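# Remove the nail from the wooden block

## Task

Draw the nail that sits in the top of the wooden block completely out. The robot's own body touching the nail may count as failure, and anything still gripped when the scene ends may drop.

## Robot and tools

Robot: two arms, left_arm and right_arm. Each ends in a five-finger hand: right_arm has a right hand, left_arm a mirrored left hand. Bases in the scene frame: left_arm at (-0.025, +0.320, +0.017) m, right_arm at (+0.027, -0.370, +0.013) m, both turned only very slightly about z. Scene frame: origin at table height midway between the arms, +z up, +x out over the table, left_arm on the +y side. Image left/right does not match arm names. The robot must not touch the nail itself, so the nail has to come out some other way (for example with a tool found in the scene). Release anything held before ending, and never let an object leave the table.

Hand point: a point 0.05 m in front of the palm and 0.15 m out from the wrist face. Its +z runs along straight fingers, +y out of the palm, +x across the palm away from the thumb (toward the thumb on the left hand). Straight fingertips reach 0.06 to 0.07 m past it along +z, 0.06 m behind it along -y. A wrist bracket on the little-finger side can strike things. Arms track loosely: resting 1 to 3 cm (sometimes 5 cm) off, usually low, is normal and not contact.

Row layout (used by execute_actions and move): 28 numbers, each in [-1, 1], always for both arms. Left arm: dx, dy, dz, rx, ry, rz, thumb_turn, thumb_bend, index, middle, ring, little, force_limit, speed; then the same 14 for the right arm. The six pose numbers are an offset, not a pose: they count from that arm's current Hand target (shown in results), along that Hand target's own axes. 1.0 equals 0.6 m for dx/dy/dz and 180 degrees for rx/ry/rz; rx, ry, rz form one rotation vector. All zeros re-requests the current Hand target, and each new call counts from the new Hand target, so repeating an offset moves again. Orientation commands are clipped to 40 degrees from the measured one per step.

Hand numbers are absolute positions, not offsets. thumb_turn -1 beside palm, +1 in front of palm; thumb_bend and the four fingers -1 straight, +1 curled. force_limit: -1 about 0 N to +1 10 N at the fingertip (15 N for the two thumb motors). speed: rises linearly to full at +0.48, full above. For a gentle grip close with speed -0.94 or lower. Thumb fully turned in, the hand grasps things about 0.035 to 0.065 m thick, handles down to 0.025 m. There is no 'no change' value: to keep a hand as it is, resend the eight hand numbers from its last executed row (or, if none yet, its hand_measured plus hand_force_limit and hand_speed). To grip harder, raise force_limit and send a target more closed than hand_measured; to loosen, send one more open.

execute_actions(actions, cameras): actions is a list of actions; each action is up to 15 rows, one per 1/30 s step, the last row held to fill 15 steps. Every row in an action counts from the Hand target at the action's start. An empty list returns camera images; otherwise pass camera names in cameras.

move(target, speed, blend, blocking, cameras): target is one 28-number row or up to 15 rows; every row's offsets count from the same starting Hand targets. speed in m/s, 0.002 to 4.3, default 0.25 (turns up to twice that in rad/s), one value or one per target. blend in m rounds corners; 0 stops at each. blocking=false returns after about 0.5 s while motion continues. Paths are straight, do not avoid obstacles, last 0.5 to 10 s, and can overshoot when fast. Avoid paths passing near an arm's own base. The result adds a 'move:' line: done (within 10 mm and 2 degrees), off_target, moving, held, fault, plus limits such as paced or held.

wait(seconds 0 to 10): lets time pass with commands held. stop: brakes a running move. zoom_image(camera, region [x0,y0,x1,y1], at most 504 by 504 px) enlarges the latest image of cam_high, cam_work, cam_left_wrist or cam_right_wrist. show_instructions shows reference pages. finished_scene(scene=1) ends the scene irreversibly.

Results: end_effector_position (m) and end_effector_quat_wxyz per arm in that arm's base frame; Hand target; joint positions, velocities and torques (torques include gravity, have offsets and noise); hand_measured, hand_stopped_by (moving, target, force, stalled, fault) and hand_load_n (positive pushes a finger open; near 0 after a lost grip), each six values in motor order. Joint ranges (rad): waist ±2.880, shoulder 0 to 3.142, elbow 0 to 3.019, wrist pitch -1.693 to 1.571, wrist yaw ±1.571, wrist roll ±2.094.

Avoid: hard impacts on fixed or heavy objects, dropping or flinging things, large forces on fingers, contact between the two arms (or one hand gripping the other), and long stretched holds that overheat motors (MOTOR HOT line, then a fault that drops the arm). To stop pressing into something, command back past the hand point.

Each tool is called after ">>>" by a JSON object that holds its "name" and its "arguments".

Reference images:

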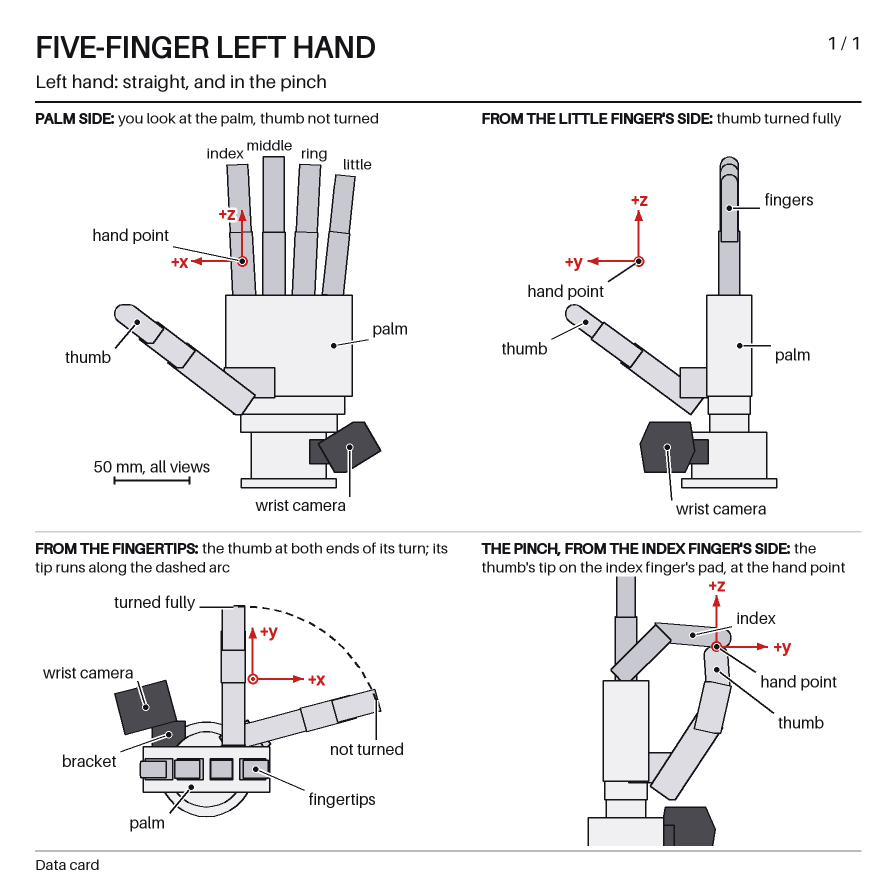

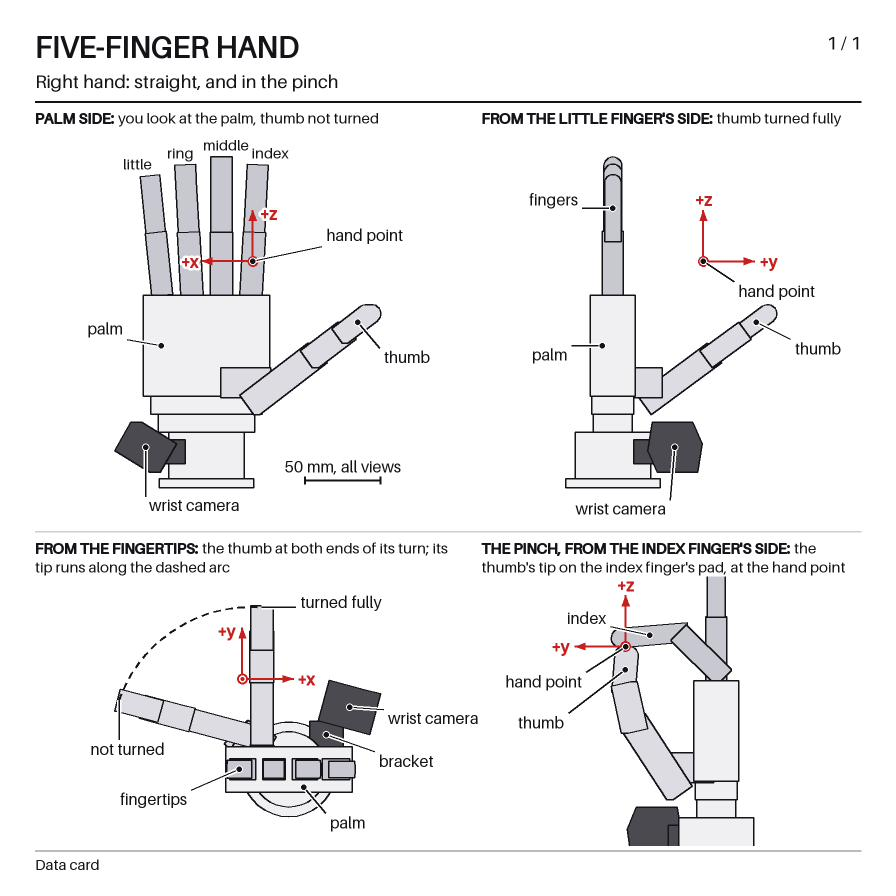

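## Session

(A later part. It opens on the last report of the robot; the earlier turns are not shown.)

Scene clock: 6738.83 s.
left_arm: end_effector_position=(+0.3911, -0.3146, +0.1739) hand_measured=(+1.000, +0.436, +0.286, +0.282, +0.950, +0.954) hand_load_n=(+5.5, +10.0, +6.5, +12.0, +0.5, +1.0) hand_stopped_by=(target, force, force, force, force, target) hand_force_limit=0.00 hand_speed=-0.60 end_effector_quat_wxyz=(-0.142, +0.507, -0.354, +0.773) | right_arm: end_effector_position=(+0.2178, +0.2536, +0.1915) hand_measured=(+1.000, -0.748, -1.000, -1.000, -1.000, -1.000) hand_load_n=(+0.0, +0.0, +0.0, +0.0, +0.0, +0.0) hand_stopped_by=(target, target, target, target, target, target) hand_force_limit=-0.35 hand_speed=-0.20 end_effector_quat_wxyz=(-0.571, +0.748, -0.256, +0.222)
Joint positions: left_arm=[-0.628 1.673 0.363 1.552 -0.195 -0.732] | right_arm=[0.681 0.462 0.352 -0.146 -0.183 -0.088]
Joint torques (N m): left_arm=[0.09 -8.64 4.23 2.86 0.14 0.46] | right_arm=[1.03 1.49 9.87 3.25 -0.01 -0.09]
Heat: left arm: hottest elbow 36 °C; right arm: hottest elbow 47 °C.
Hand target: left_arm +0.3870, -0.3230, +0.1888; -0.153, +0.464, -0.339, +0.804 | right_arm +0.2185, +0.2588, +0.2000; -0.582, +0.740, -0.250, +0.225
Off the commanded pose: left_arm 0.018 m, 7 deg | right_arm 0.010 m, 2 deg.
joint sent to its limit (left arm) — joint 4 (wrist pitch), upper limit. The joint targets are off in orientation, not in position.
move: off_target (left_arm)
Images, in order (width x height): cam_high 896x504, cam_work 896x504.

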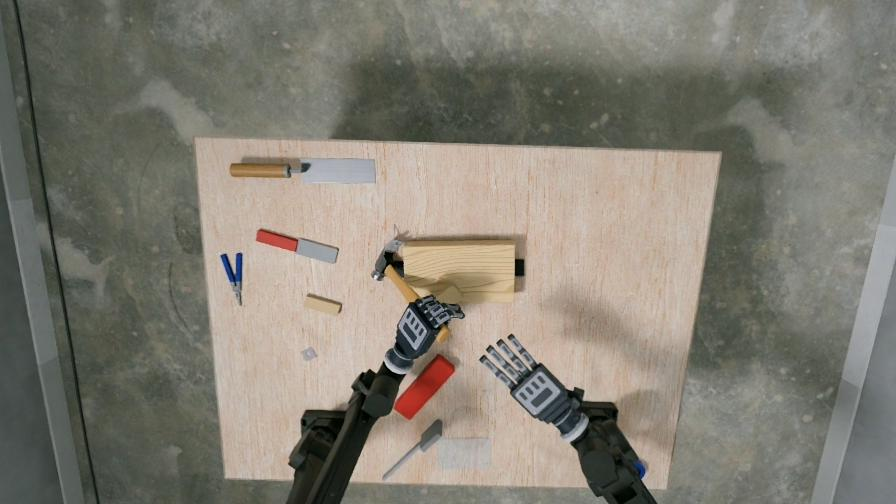

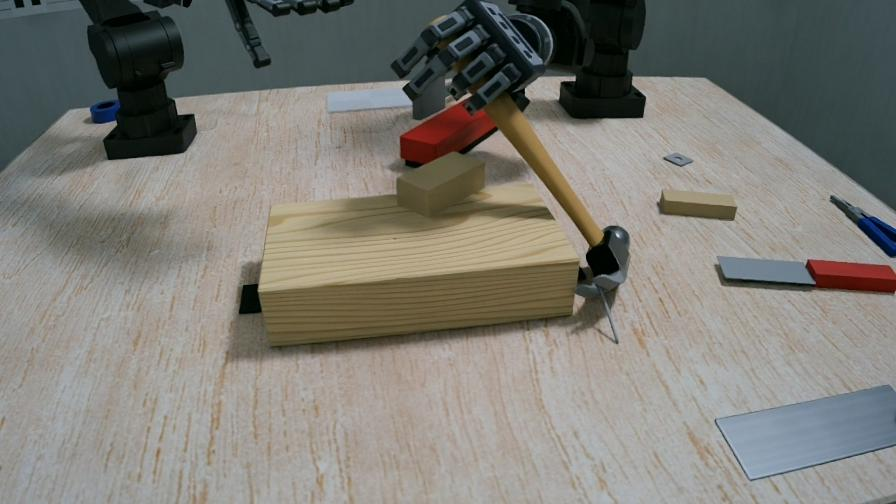

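>>> {"name": "move", "arguments": {"target": [0.0678, -0.079, 0.006, 0, 0, 0, 1, 1, 1, 1, 0.95, 0.955, 0, -0.6, 0, 0, 0, 0, 0, 0, 1, -0.75, -1, -1, -1, -1, -0.35, -0.2], "speed": 0.05, "cameras": ["cam_high", "cam_work"]}}

>>> {"name": "zoom_image", "arguments": {"camera": "cam_work", "region": [540, 180, 720, 360]}}

>>> {"name": "zoom_image", "arguments": {"camera": "cam_high", "region": [350, 190, 450, 290]}}

Scene clock: 6772.70 s.
left_arm: end_effector_position=(+0.3746, -0.3077, +0.2233) hand_measured=(+1.000, +0.436, +0.286, +0.282, +0.950, +0.954) hand_load_n=(+7.5, +10.5, +6.5, +11.5, +0.5, +0.0) hand_stopped_by=(target, force, force, force, force, target) hand_force_limit=0.00 hand_speed=-0.60 end_effector_quat_wxyz=(-0.141, +0.494, -0.343, +0.786) | right_arm: end_effector_position=(+0.2178, +0.2536, +0.1915) hand_measured=(+1.000, -0.748, -1.000, -1.000, -1.000, -1.000) hand_load_n=(+0.0, -0.5, +0.0, +0.0, +0.0, +0.0) hand_stopped_by=(target, target, target, target, target, target) hand_force_limit=-0.35 hand_speed=-0.20 end_effector_quat_wxyz=(-0.571, +0.748, -0.256, +0.222)
Joint positions: left_arm=[-0.639 1.463 0.333 1.417 -0.2 -0.728] | right_arm=[0.681 0.462 0.352 -0.146 -0.183 -0.088]
Joint torques (N m): left_arm=[0.62 -8.64 5.87 2.32 0.1 0.49] | right_arm=[0.97 1.38 9.91 3.25 -0.01 -0.08]
Heat: left arm: hottest elbow 35 °C; right arm: hottest elbow 47 °C.
Hand target: left_arm +0.3720, -0.3130, +0.2487; -0.154, +0.464, -0.339, +0.804 | right_arm +0.2185, +0.2588, +0.2000; -0.582, +0.740, -0.250, +0.225
Off the commanded pose: left_arm 0.026 m, 4 deg | right_arm 0.010 m, 2 deg.
move: off_target (left_arm)
Images, in order (width x height): cam_high 896x504, cam_work 896x504.

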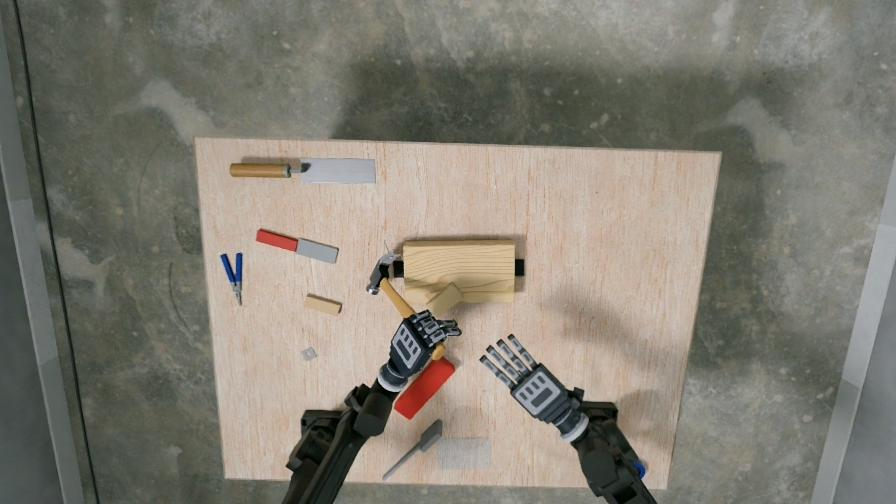

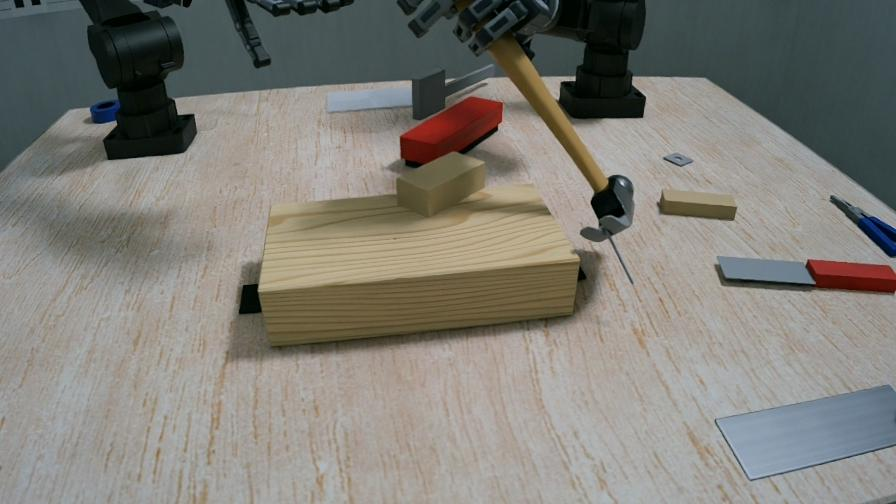

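Scaled by 2.800 from the camera's 896x504 image, which has a finer 1280x720 frame.

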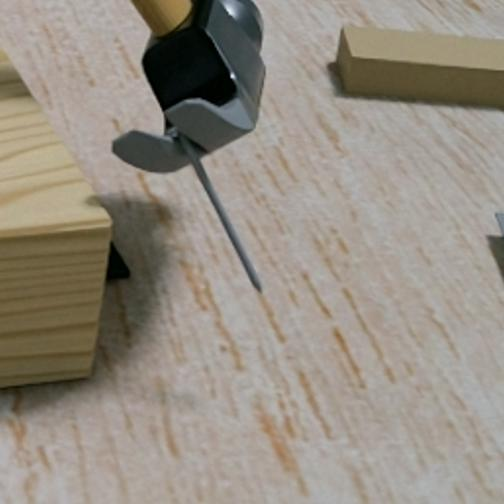

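Scaled by 5.040 from the camera's 896x504 image, which has a finer 1280x720 frame.

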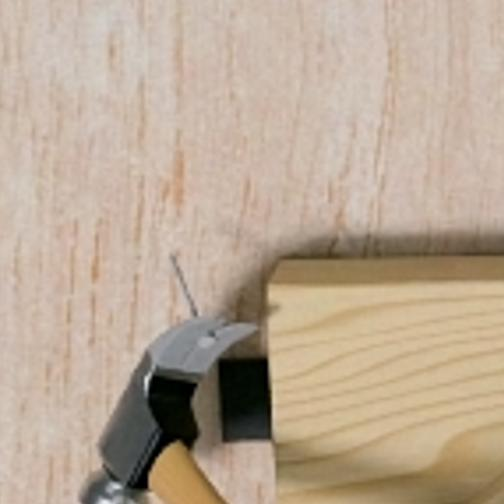

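>>> {"name": "move", "arguments": {"target": [[0.0749, -0.0802, 0.0397, -0.0067, -0.0175, -0.05, 1, 1, 1, 1, 0.95, 0.955, 0, -0.6, 0, 0, 0, 0, 0, 0, 1, -0.75, -1, -1, -1, -1, -0.35, -0.2],[-0.0655, -0.1268, 0.2107, -0.0135, -0.035, -0.0994, 1, 1, 1, 1, 0.95, 0.955, 0, -0.6, 0, 0, 0, 0, 0, 0, 1, -0.75, -1, -1, -1, -1, -0.35, -0.2]], "speed": 0.07, "cameras": ["cam_high", "cam_work"]}}

>>> {"name": "zoom_image", "arguments": {"camera": "cam_work", "region": [540, 180, 720, 360]}}

>>> {"name": "zoom_image", "arguments": {"camera": "cam_high", "region": [350, 180, 450, 280]}}

Scene clock: 6860.17 s.
left_arm: end_effector_position=(+0.4869, -0.2849, +0.2682) hand_measured=(+1.000, +0.436, +0.286, +0.282, +0.950, +0.954) hand_load_n=(+4.0, +10.5, +6.5, +12.0, +1.0, +0.5) hand_stopped_by=(target, force, force, force, force, target) hand_force_limit=0.00 hand_speed=-0.60 end_effector_quat_wxyz=(-0.025, +0.595, -0.286, +0.751) | right_arm: end_effector_position=(+0.2178, +0.2536, +0.1915) hand_measured=(+1.000, -0.748, -1.000, -1.000, -1.000, -1.000) hand_load_n=(+0.0, +0.0, +0.0, +0.0, +0.0, +0.0) hand_stopped_by=(target, target, target, target, target, target) hand_force_limit=-0.35 hand_speed=-0.20 end_effector_quat_wxyz=(-0.571, +0.748, -0.256, +0.222)
Joint positions: left_arm=[-0.405 1.428 0.602 0.955 0.009 -1.091] | right_arm=[0.681 0.462 0.352 -0.146 -0.183 -0.088]
Joint torques (N m): left_arm=[2.2 -9.17 11.63 2.52 0.09 0.13] | right_arm=[0.85 1.2 9.96 3.22 -0.01 -0.09]
Heat: left arm: hottest elbow 36 °C; right arm: hottest elbow 47 °C.
Hand target: left_arm +0.5051, -0.2869, +0.3188; -0.035, +0.557, -0.271, +0.784 | right_arm +0.2185, +0.2588, +0.2000; -0.582, +0.740, -0.250, +0.225
Off the commanded pose: left_arm 0.054 m, 6 deg | right_arm 0.010 m, 2 deg.
move: off_target (left_arm)
Images, in order (width x height): cam_high 896x504, cam_work 896x504.

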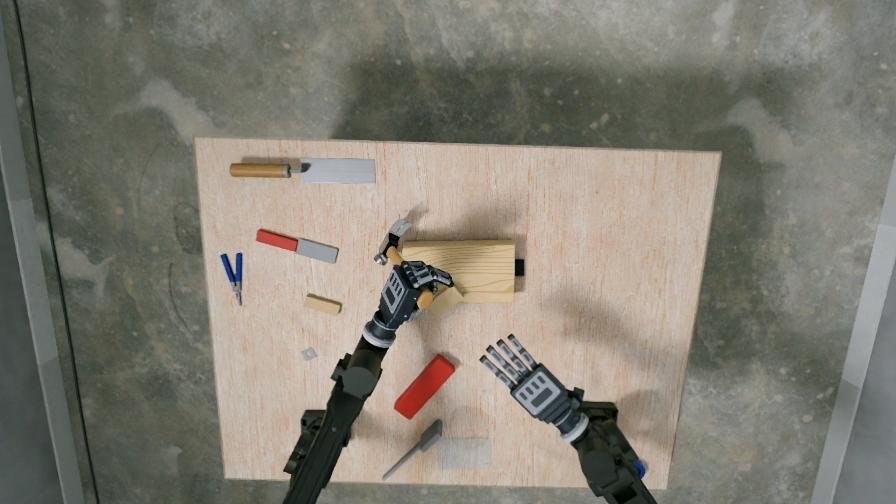

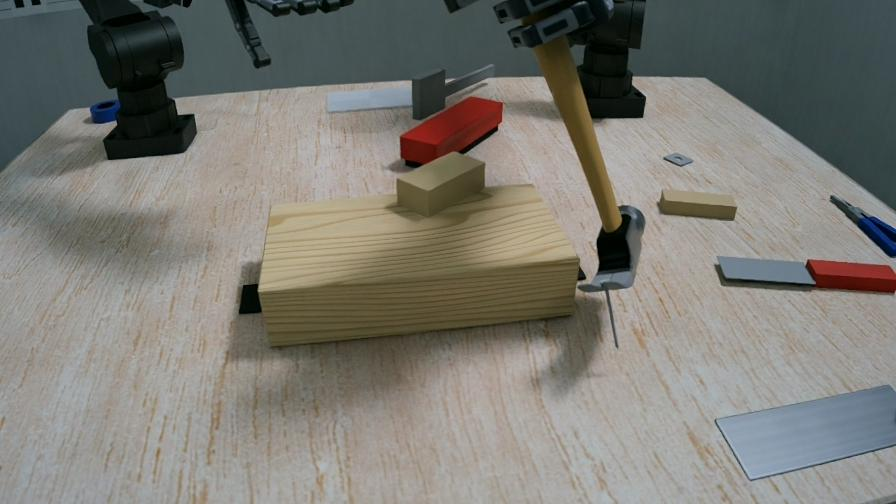

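Scaled by 2.800 from the camera's 896x504 image, which has a finer 1280x720 frame.

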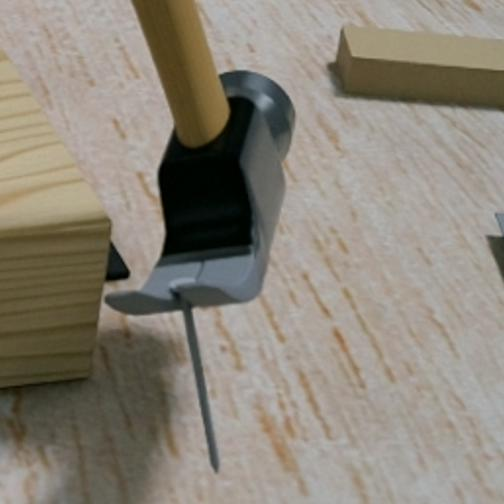

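Scaled by 5.040 from the camera's 896x504 image, which has a finer 1280x720 frame.

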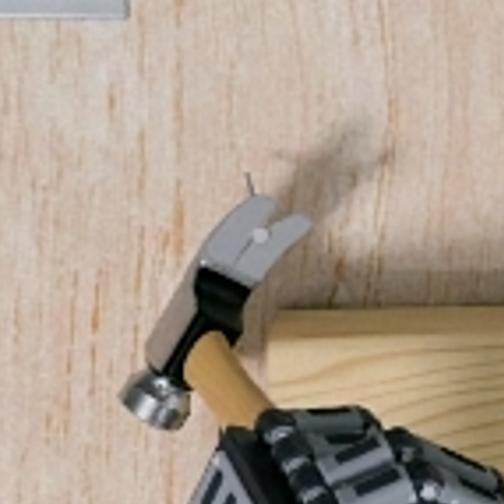

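>>> {"name": "move", "arguments": {"target": [-0.0277, -0.0062, 0.0893, 0.0569, -0.0309, 0.0155, 1, 1, 1, 1, 0.95, 0.955, 0, -0.6, 0, 0, 0, 0, 0, 0, 1, -0.75, -1, -1, -1, -1, -0.35, -0.2], "speed": 0.07, "cameras": ["cam_high", "cam_work"]}}

>>> {"name": "zoom_image", "arguments": {"camera": "cam_work", "region": [540, 180, 720, 360]}}

>>> {"name": "zoom_image", "arguments": {"camera": "cam_high", "region": [350, 180, 450, 280]}}

Scene clock: 6903.43 s.
left_arm: end_effector_position=(+0.5486, -0.2841, +0.2678) hand_measured=(+1.000, +0.436, +0.286, +0.282, +0.950, +0.954) hand_load_n=(+4.5, +10.5, +6.5, +12.0, +1.0, +0.5) hand_stopped_by=(target, force, force, force, force, target) hand_force_limit=0.00 hand_speed=-0.60 end_effector_quat_wxyz=(-0.113, +0.620, -0.220, +0.744) | right_arm: end_effector_position=(+0.2178, +0.2536, +0.1915) hand_measured=(+1.000, -0.748, -1.000, -1.000, -1.000, -1.000) hand_load_n=(+0.0, +0.0, +0.0, +0.0, +0.0, +0.0) hand_stopped_by=(target, target, target, target, target, target) hand_force_limit=-0.35 hand_speed=-0.20 end_effector_quat_wxyz=(-0.571, +0.748, -0.256, +0.222)
Joint positions: left_arm=[-0.452 1.542 0.726 0.955 -0.26 -1.043] | right_arm=[0.681 0.462 0.352 -0.146 -0.183 -0.088]
Joint torques (N m): left_arm=[0.56 -10.99 11.77 2.4 -0.02 0.29] | right_arm=[0.85 1.2 9.95 3.21 -0.02 -0.09]
Heat: left arm: hottest elbow 43 °C; right arm: hottest elbow 47 °C.
Hand target: left_arm +0.5603, -0.2984, +0.3188; -0.117, +0.583, -0.211, +0.776 | right_arm +0.2185, +0.2588, +0.2000; -0.582, +0.740, -0.250, +0.225
Off the commanded pose: left_arm 0.054 m, 6 deg | right_arm 0.010 m, 2 deg.
move: off_target (left_arm)
Images, in order (width x height): cam_high 896x504, cam_work 896x504.

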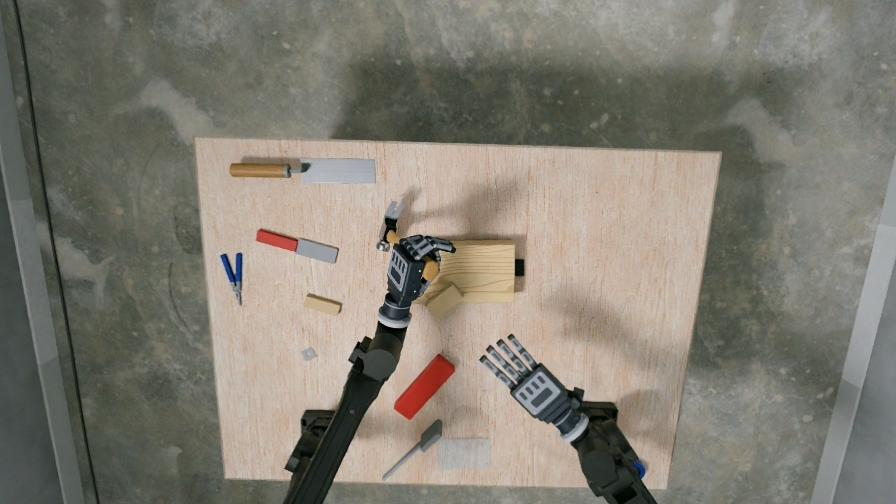

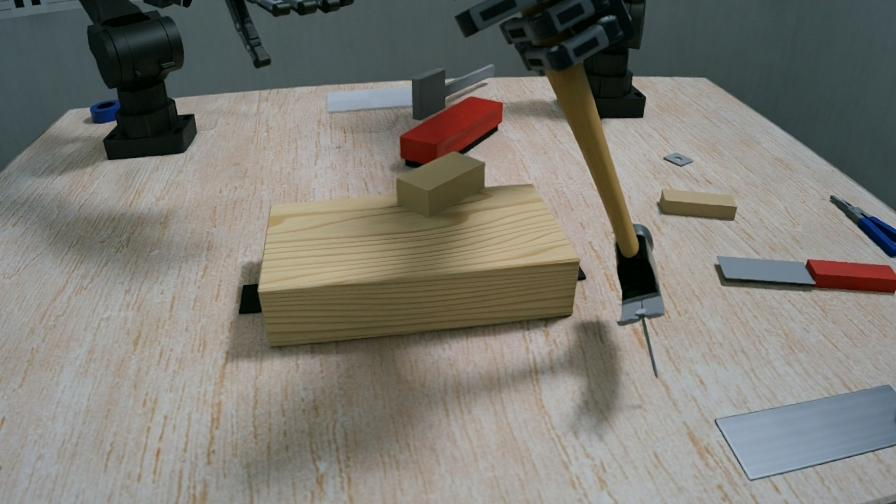

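Scaled by 2.800 from the camera's 896x504 image, which has a finer 1280x720 frame.

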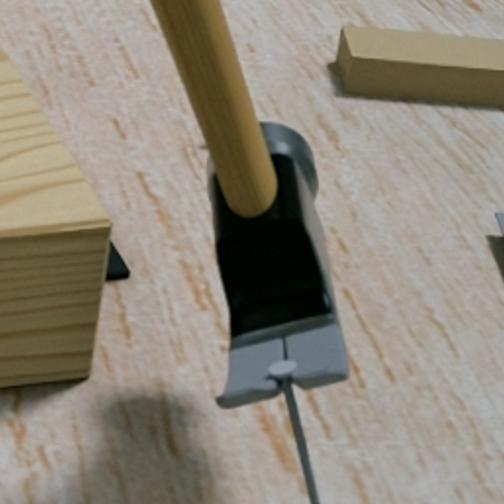

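Scaled by 5.040 from the camera's 896x504 image, which has a finer 1280x720 frame.

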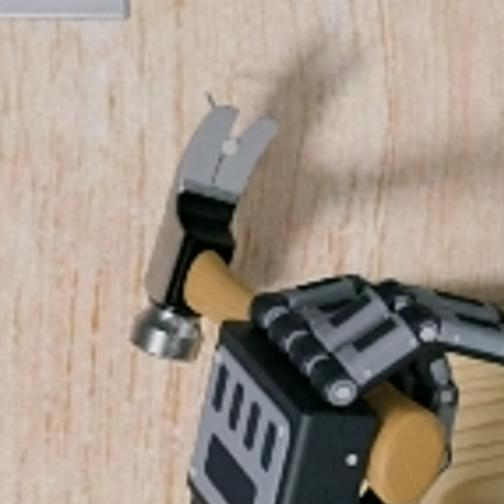

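>>> {"name": "move", "arguments": {"target": [[-0.0267, 0.0343, -0.0198, 0, 0, 0, 1, 1, 1, 1, 0.95, 0.955, 0, -0.6, 0, 0, 0, 0, 0, 0, 1, -0.75, -1, -1, -1, -1, -0.35, -0.2],[-0.0298, 0.0323, -0.0407, 0, 0, 0, 1, 1, 1, 1, 0.95, 0.955, 0, -0.6, 0, 0, 0, 0, 0, 0, 1, -0.75, -1, -1, -1, -1, -0.35, -0.2]], "speed": 0.04, "blend": 0.003, "cameras": ["cam_high", "cam_work"]}}

>>> {"name": "zoom_image", "arguments": {"camera": "cam_work", "region": [560, 230, 740, 410]}}

>>> {"name": "zoom_image", "arguments": {"camera": "cam_high", "region": [350, 180, 450, 280]}}

Scene clock: 6919.47 s.
left_arm: end_effector_position=(+0.5439, -0.2958, +0.2477) hand_measured=(+1.000, +0.436, +0.286, +0.282, +0.950, +0.954) hand_load_n=(+4.5, +10.5, +6.5, +12.0, +1.0, +0.5) hand_stopped_by=(target, force, force, force, force, target) hand_force_limit=0.00 hand_speed=-0.60 end_effector_quat_wxyz=(-0.114, +0.619, -0.221, +0.745) | right_arm: end_effector_position=(+0.2178, +0.2536, +0.1915) hand_measured=(+1.000, -0.748, -1.000, -1.000, -1.000, -1.000) hand_load_n=(+0.0, +0.0, +0.0, +0.0, +0.0, +0.0) hand_stopped_by=(target, target, target, target, target, target) hand_force_limit=-0.35 hand_speed=-0.20 end_effector_quat_wxyz=(-0.571, +0.748, -0.256, +0.222)
Joint positions: left_arm=[-0.482 1.595 0.713 1.024 -0.289 -1.036] | right_arm=[0.681 0.462 0.352 -0.146 -0.183 -0.088]
Joint torques (N m): left_arm=[0.56 -12.04 7.87 3.92 -0.02 0.32] | right_arm=[1.03 1.32 9.98 3.26 -0.01 -0.07]
Heat: left arm: hottest elbow 44 °C; right arm: hottest elbow 47 °C.
Hand target: left_arm +0.5409, -0.3033, +0.2888; -0.117, +0.583, -0.211, +0.776 | right_arm +0.2185, +0.2588, +0.2000; -0.582, +0.740, -0.250, +0.225
Off the commanded pose: left_arm 0.042 m, 6 deg | right_arm 0.010 m, 2 deg.
move: off_target (left_arm)
Images, in order (width x height): cam_high 896x504, cam_work 896x504.

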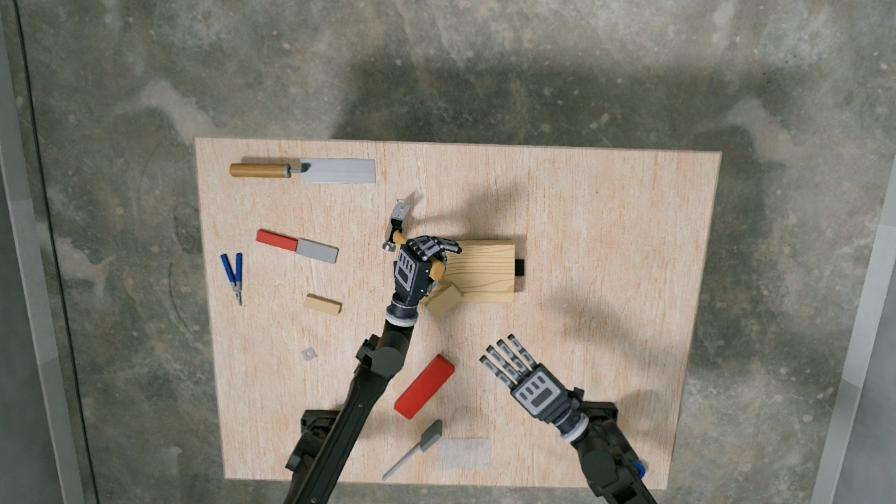

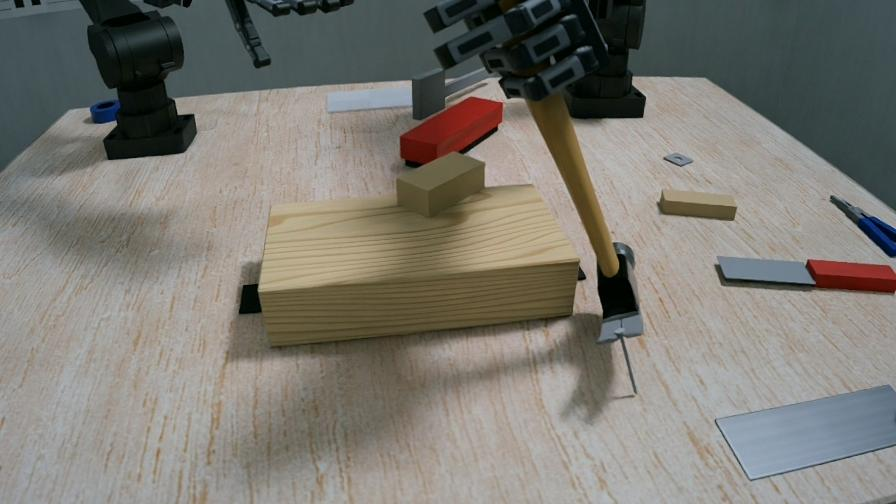

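Scaled by 2.800 from the camera's 896x504 image, which has a finer 1280x720 frame.

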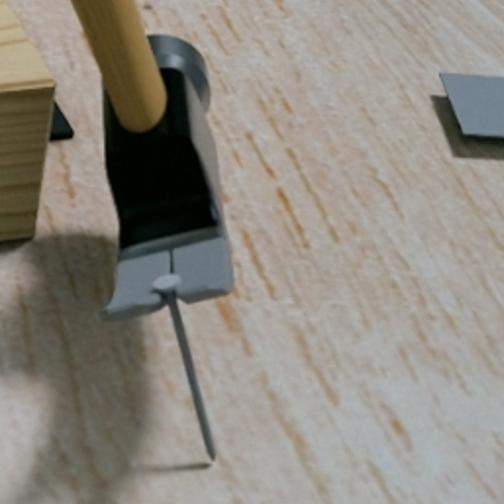

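Scaled by 5.040 from the camera's 896x504 image, which has a finer 1280x720 frame.

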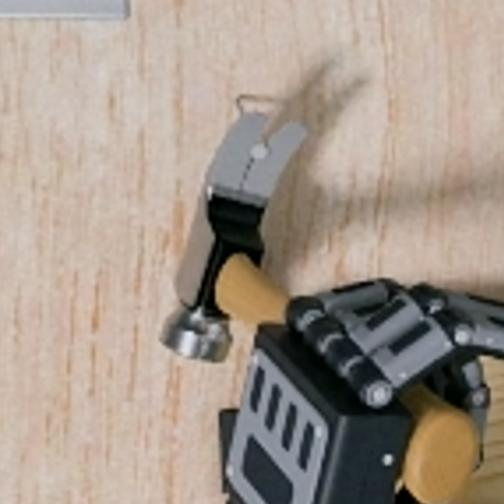

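>>> {"name": "move", "arguments": {"target": [[-0.0118, 0.0028, -0.0232, 0, 0, 0, 1, 1, 1, 1, 0.95, 0.955, 0, -0.6, 0, 0, 0, 0, 0, 0, 1, -0.75, -1, -1, -1, -1, -0.35, -0.2],[-0.0177, 0.0027, -0.0448, 0, 0, 0, 1, 1, 1, 1, 0.95, 0.955, 0, -0.6, 0, 0, 0, 0, 0, 0, 1, -0.75, -1, -1, -1, -1, -0.35, -0.2]], "speed": 0.04, "blend": 0.003, "cameras": ["cam_high", "cam_work"]}}

>>> {"name": "zoom_image", "arguments": {"camera": "cam_work", "region": [560, 230, 740, 410]}}

>>> {"name": "zoom_image", "arguments": {"camera": "cam_high", "region": [350, 180, 450, 280]}}

Scene clock: 6932.30 s.
left_arm: end_effector_position=(+0.5218, -0.2881, +0.2284) hand_measured=(+1.000, +0.436, +0.286, +0.282, +0.950, +0.954) hand_load_n=(+4.5, +10.5, +6.5, +11.5, +1.0, +0.5) hand_stopped_by=(target, force, force, force, force, target) hand_force_limit=0.00 hand_speed=-0.60 end_effector_quat_wxyz=(-0.115, +0.621, -0.222, +0.743) | right_arm: end_effector_position=(+0.2178, +0.2536, +0.1915) hand_measured=(+1.000, -0.748, -1.000, -1.000, -1.000, -1.000) hand_load_n=(+0.0, +0.0, +0.0, +0.0, +0.0, +0.0) hand_stopped_by=(target, target, target, target, target, target) hand_force_limit=-0.35 hand_speed=-0.20 end_effector_quat_wxyz=(-0.571, +0.748, -0.256, +0.222)
Joint positions: left_arm=[-0.491 1.595 0.636 1.095 -0.298 -1.034] | right_arm=[0.681 0.462 0.352 -0.146 -0.183 -0.088]
Joint torques (N m): left_arm=[0.5 -12.28 7.3 3.82 -0.02 0.31] | right_arm=[1.08 1.14 9.91 3.23 -0.02 -0.08]
Heat: left arm: hottest elbow 42 °C; right arm: hottest elbow 47 °C.
Hand target: left_arm +0.5182, -0.2951, +0.2729; -0.117, +0.582, -0.211, +0.776 | right_arm +0.2185, +0.2588, +0.2000; -0.582, +0.740, -0.250, +0.225
Off the commanded pose: left_arm 0.045 m, 6 deg | right_arm 0.010 m, 2 deg.
move: off_target (left_arm)
Images, in order (width x height): cam_high 896x504, cam_work 896x504.

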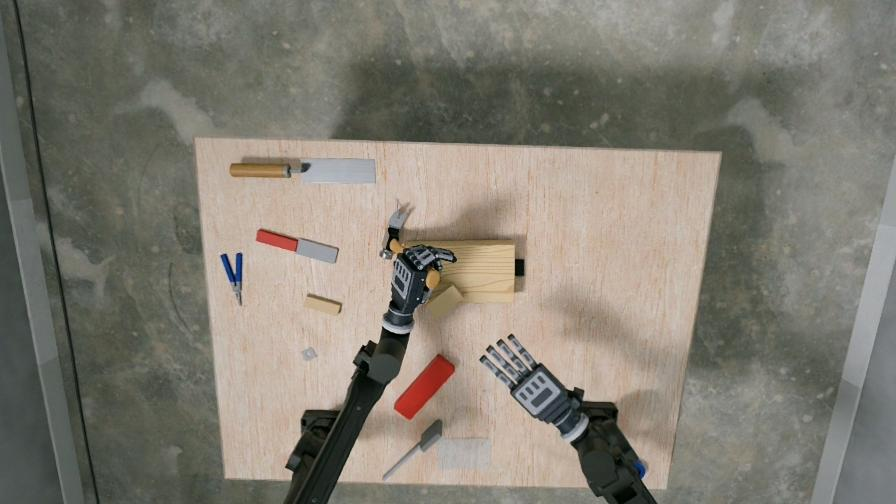

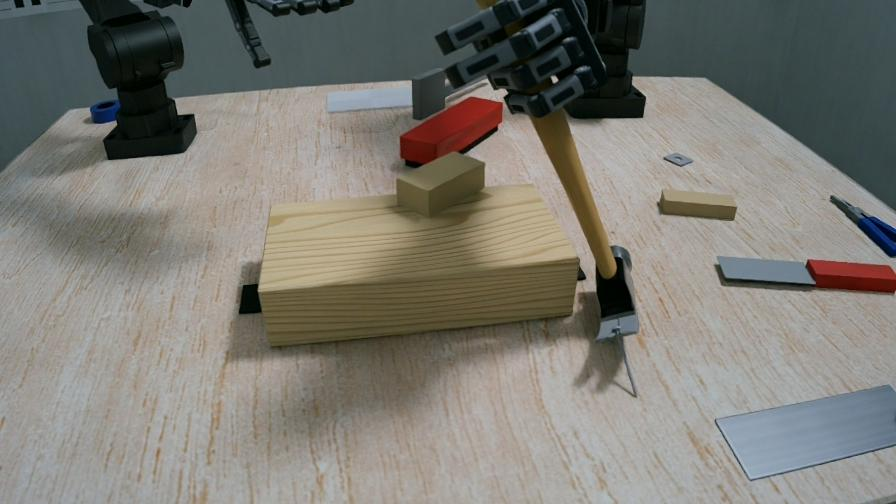

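Scaled by 2.800 from the camera's 896x504 image, which has a finer 1280x720 frame.

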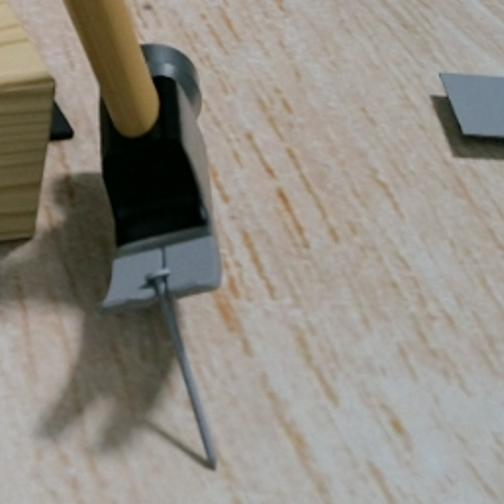

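Scaled by 5.040 from the camera's 896x504 image, which has a finer 1280x720 frame.

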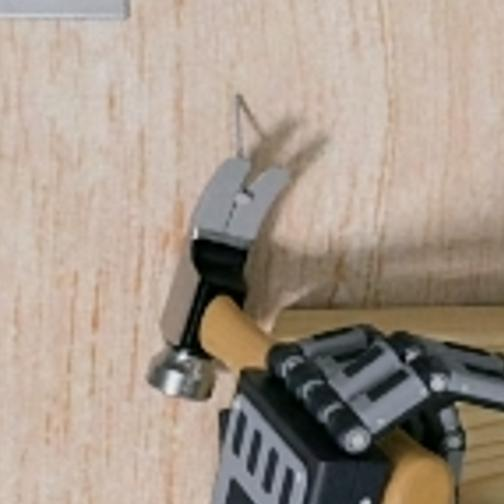

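>>> {"name": "move", "arguments": {"target": [[-0.0155, 0.0062, -0.0175, 0, 0, 0, 1, 1, 1, 1, 0.95, 0.955, 0, -0.6, 0, 0, 0, 0, 0, 0, 1, -0.75, -1, -1, -1, -1, -0.35, -0.2],[-0.034, 0.0145, -0.0325, 0, 0, 0, 1, 1, 1, 1, 0.95, 0.955, 0, -0.6, 0, 0, 0, 0, 0, 0, 1, -0.75, -1, -1, -1, -1, -0.35, -0.2]], "speed": 0.04, "blend": 0.003, "cameras": ["cam_high", "cam_work"]}}

>>> {"name": "zoom_image", "arguments": {"camera": "cam_work", "region": [560, 230, 740, 410]}}

>>> {"name": "zoom_image", "arguments": {"camera": "cam_high", "region": [350, 180, 450, 280]}}

Scene clock: 6943.60 s.
left_arm: end_effector_position=(+0.5065, -0.2828, +0.2193) hand_measured=(+1.000, +0.436, +0.286, +0.282, +0.950, +0.954) hand_load_n=(+4.5, +10.0, +6.5, +12.0, +0.5, +0.0) hand_stopped_by=(target, force, force, force, force, target) hand_force_limit=0.00 hand_speed=-0.60 end_effector_quat_wxyz=(-0.114, +0.612, -0.217, +0.752) | right_arm: end_effector_position=(+0.2178, +0.2536, +0.1915) hand_measured=(+1.000, -0.748, -1.000, -1.000, -1.000, -1.000) hand_load_n=(+0.0, +0.0, +0.0, +0.0, +0.0, +0.0) hand_stopped_by=(target, target, target, target, target, target) hand_force_limit=-0.35 hand_speed=-0.20 end_effector_quat_wxyz=(-0.571, +0.748, -0.256, +0.222)
Joint positions: left_arm=[-0.498 1.617 0.586 1.196 -0.304 -1.029] | right_arm=[0.681 0.462 0.352 -0.146 -0.183 -0.088]
Joint torques (N m): left_arm=[0.56 -10.29 6.64 3.66 0.01 0.29] | right_arm=[0.85 1.38 9.92 3.28 -0.01 -0.08]
Heat: left arm: hottest elbow 41 °C; right arm: hottest elbow 47 °C.
Hand target: left_arm +0.5051, -0.2902, +0.2467; -0.117, +0.583, -0.211, +0.776 | right_arm +0.2185, +0.2588, +0.2000; -0.582, +0.740, -0.250, +0.225
Off the commanded pose: left_arm 0.029 m, 4 deg | right_arm 0.010 m, 2 deg.
move: off_target (left_arm)
Images, in order (width x height): cam_high 896x504, cam_work 896x504.

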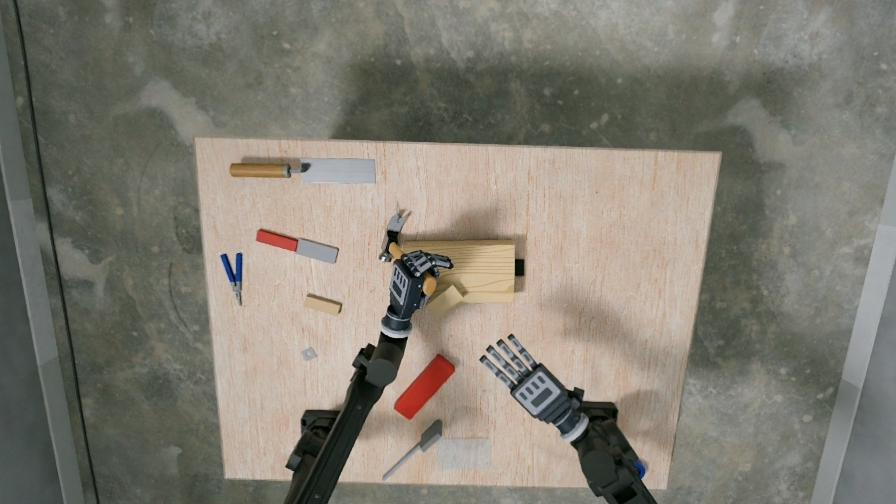

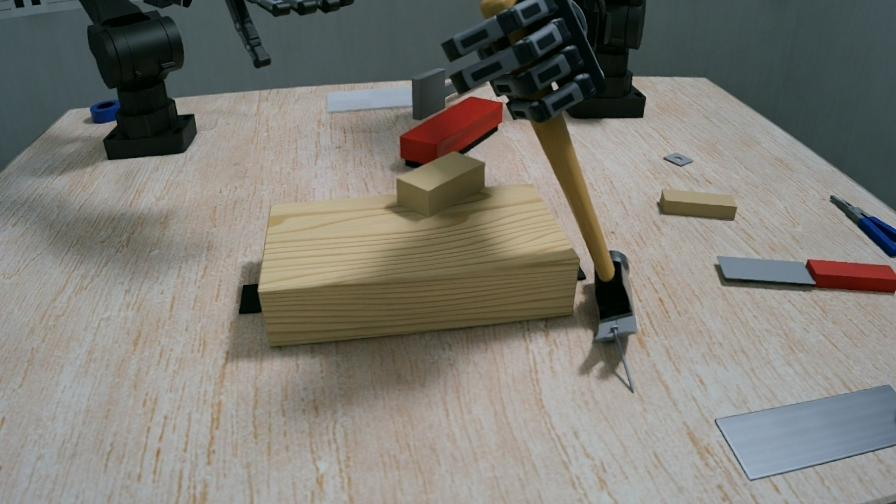

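Scaled by 2.800 from the camera's 896x504 image, which has a finer 1280x720 frame.

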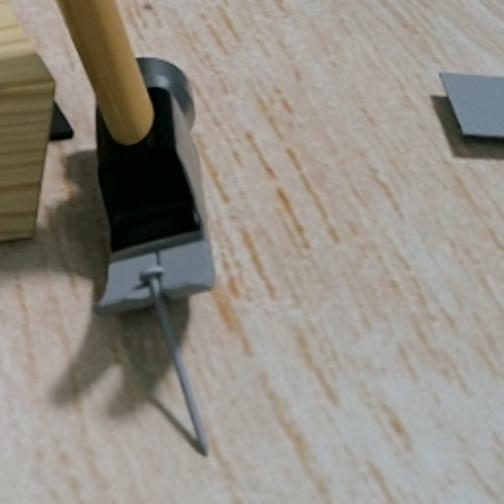

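Scaled by 5.040 from the camera's 896x504 image, which has a finer 1280x720 frame.

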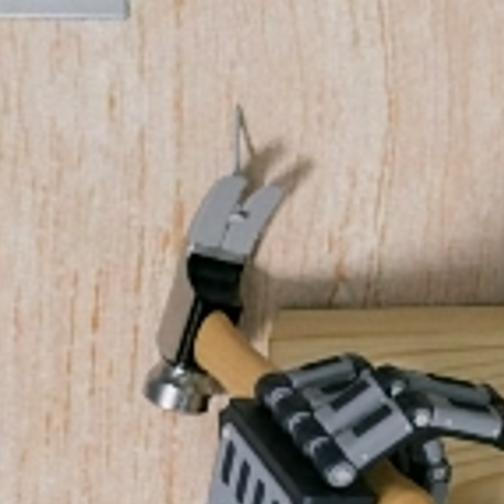

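>>> {"name": "move", "arguments": {"target": [-0.0288, 0.0122, -0.0278, 0, -0.0108, 0.0026, 1, 1, 1, 1, 0.95, 0.955, 0, -0.6, 0, 0, 0, 0, 0, 0, 1, -0.75, -1, -1, -1, -1, -0.35, -0.2], "speed": 0.04, "cameras": ["cam_high", "cam_work"]}}

>>> {"name": "zoom_image", "arguments": {"camera": "cam_work", "region": [560, 230, 740, 410]}}

>>> {"name": "zoom_image", "arguments": {"camera": "cam_high", "region": [350, 180, 450, 280]}}

Scene clock: 6956.13 s.
left_arm: end_effector_position=(+0.4968, -0.2803, +0.2173) hand_measured=(+1.000, +0.436, +0.286, +0.282, +0.950, +0.954) hand_load_n=(+2.5, +10.0, +6.5, +12.0, +2.0, +1.0) hand_stopped_by=(target, force, force, force, force, target) hand_force_limit=0.00 hand_speed=-0.60 end_effector_quat_wxyz=(-0.121, +0.608, -0.210, +0.756) | right_arm: end_effector_position=(+0.2178, +0.2536, +0.1915) hand_measured=(+1.000, -0.748, -1.000, -1.000, -1.000, -1.000) hand_load_n=(+0.0, +0.0, +0.0, -0.5, +0.0, +0.0) hand_stopped_by=(target, target, target, target, target, target) hand_force_limit=-0.35 hand_speed=-0.20 end_effector_quat_wxyz=(-0.571, +0.748, -0.256, +0.222)
Joint positions: left_arm=[-0.513 1.621 0.558 1.248 -0.333 -1.018] | right_arm=[0.681 0.462 0.352 -0.146 -0.183 -0.088]
Joint torques (N m): left_arm=[0.79 -8.7 5.45 2.95 -0.09 0.17] | right_arm=[1.03 1.26 9.95 3.25 -0.03 -0.09]
Heat: left arm: hottest elbow 40 °C; right arm: hottest elbow 47 °C.
Hand target: left_arm +0.4939, -0.2860, +0.2249; -0.124, +0.595, -0.211, +0.766 | right_arm +0.2185, +0.2588, +0.2000; -0.582, +0.740, -0.250, +0.225
Off the commanded pose: left_arm 0.010 m, 2 deg | right_arm 0.010 m, 2 deg.
move: done
Images, in order (width x height): cam_high 896x504, cam_work 896x504.

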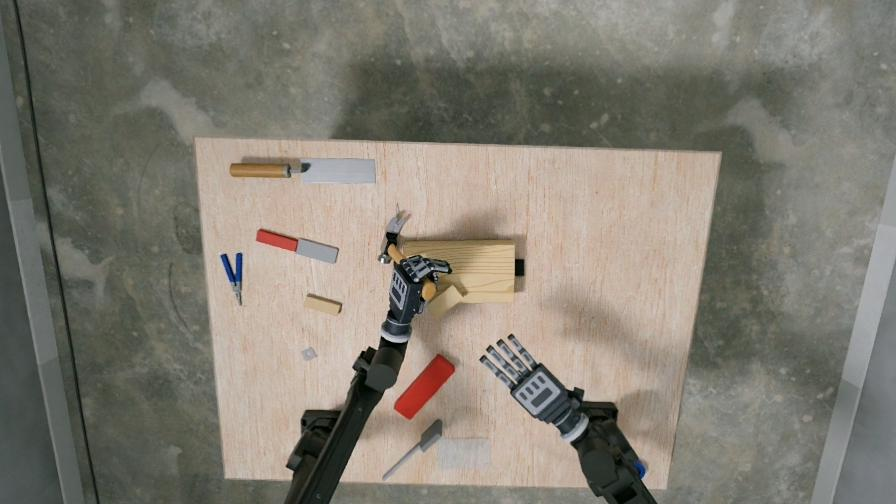

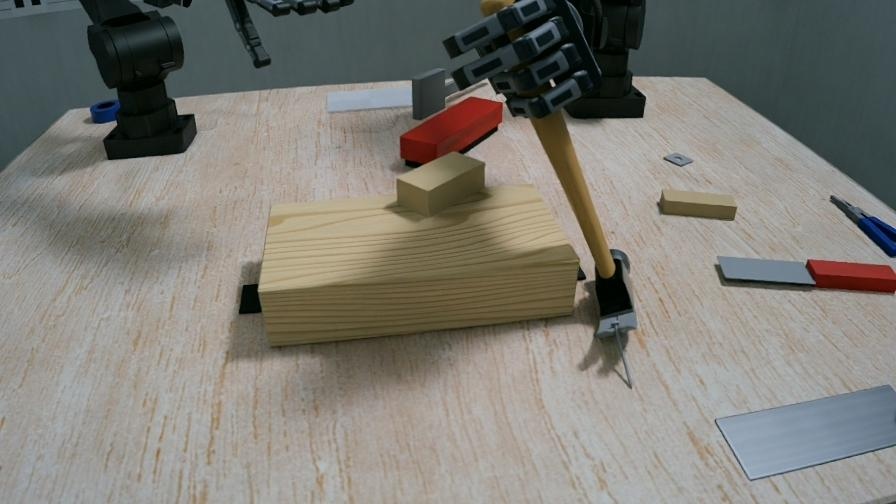

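Scaled by 2.800 from the camera's 896x504 image, which has a finer 1280x720 frame.

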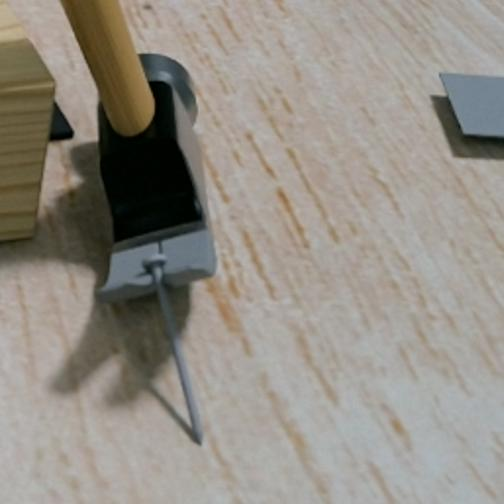

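Scaled by 5.040 from the camera's 896x504 image, which has a finer 1280x720 frame.

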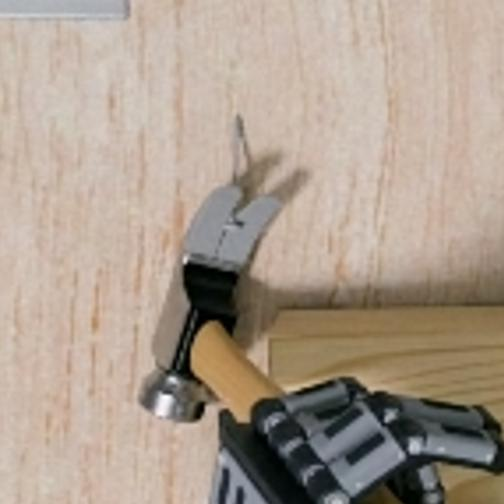

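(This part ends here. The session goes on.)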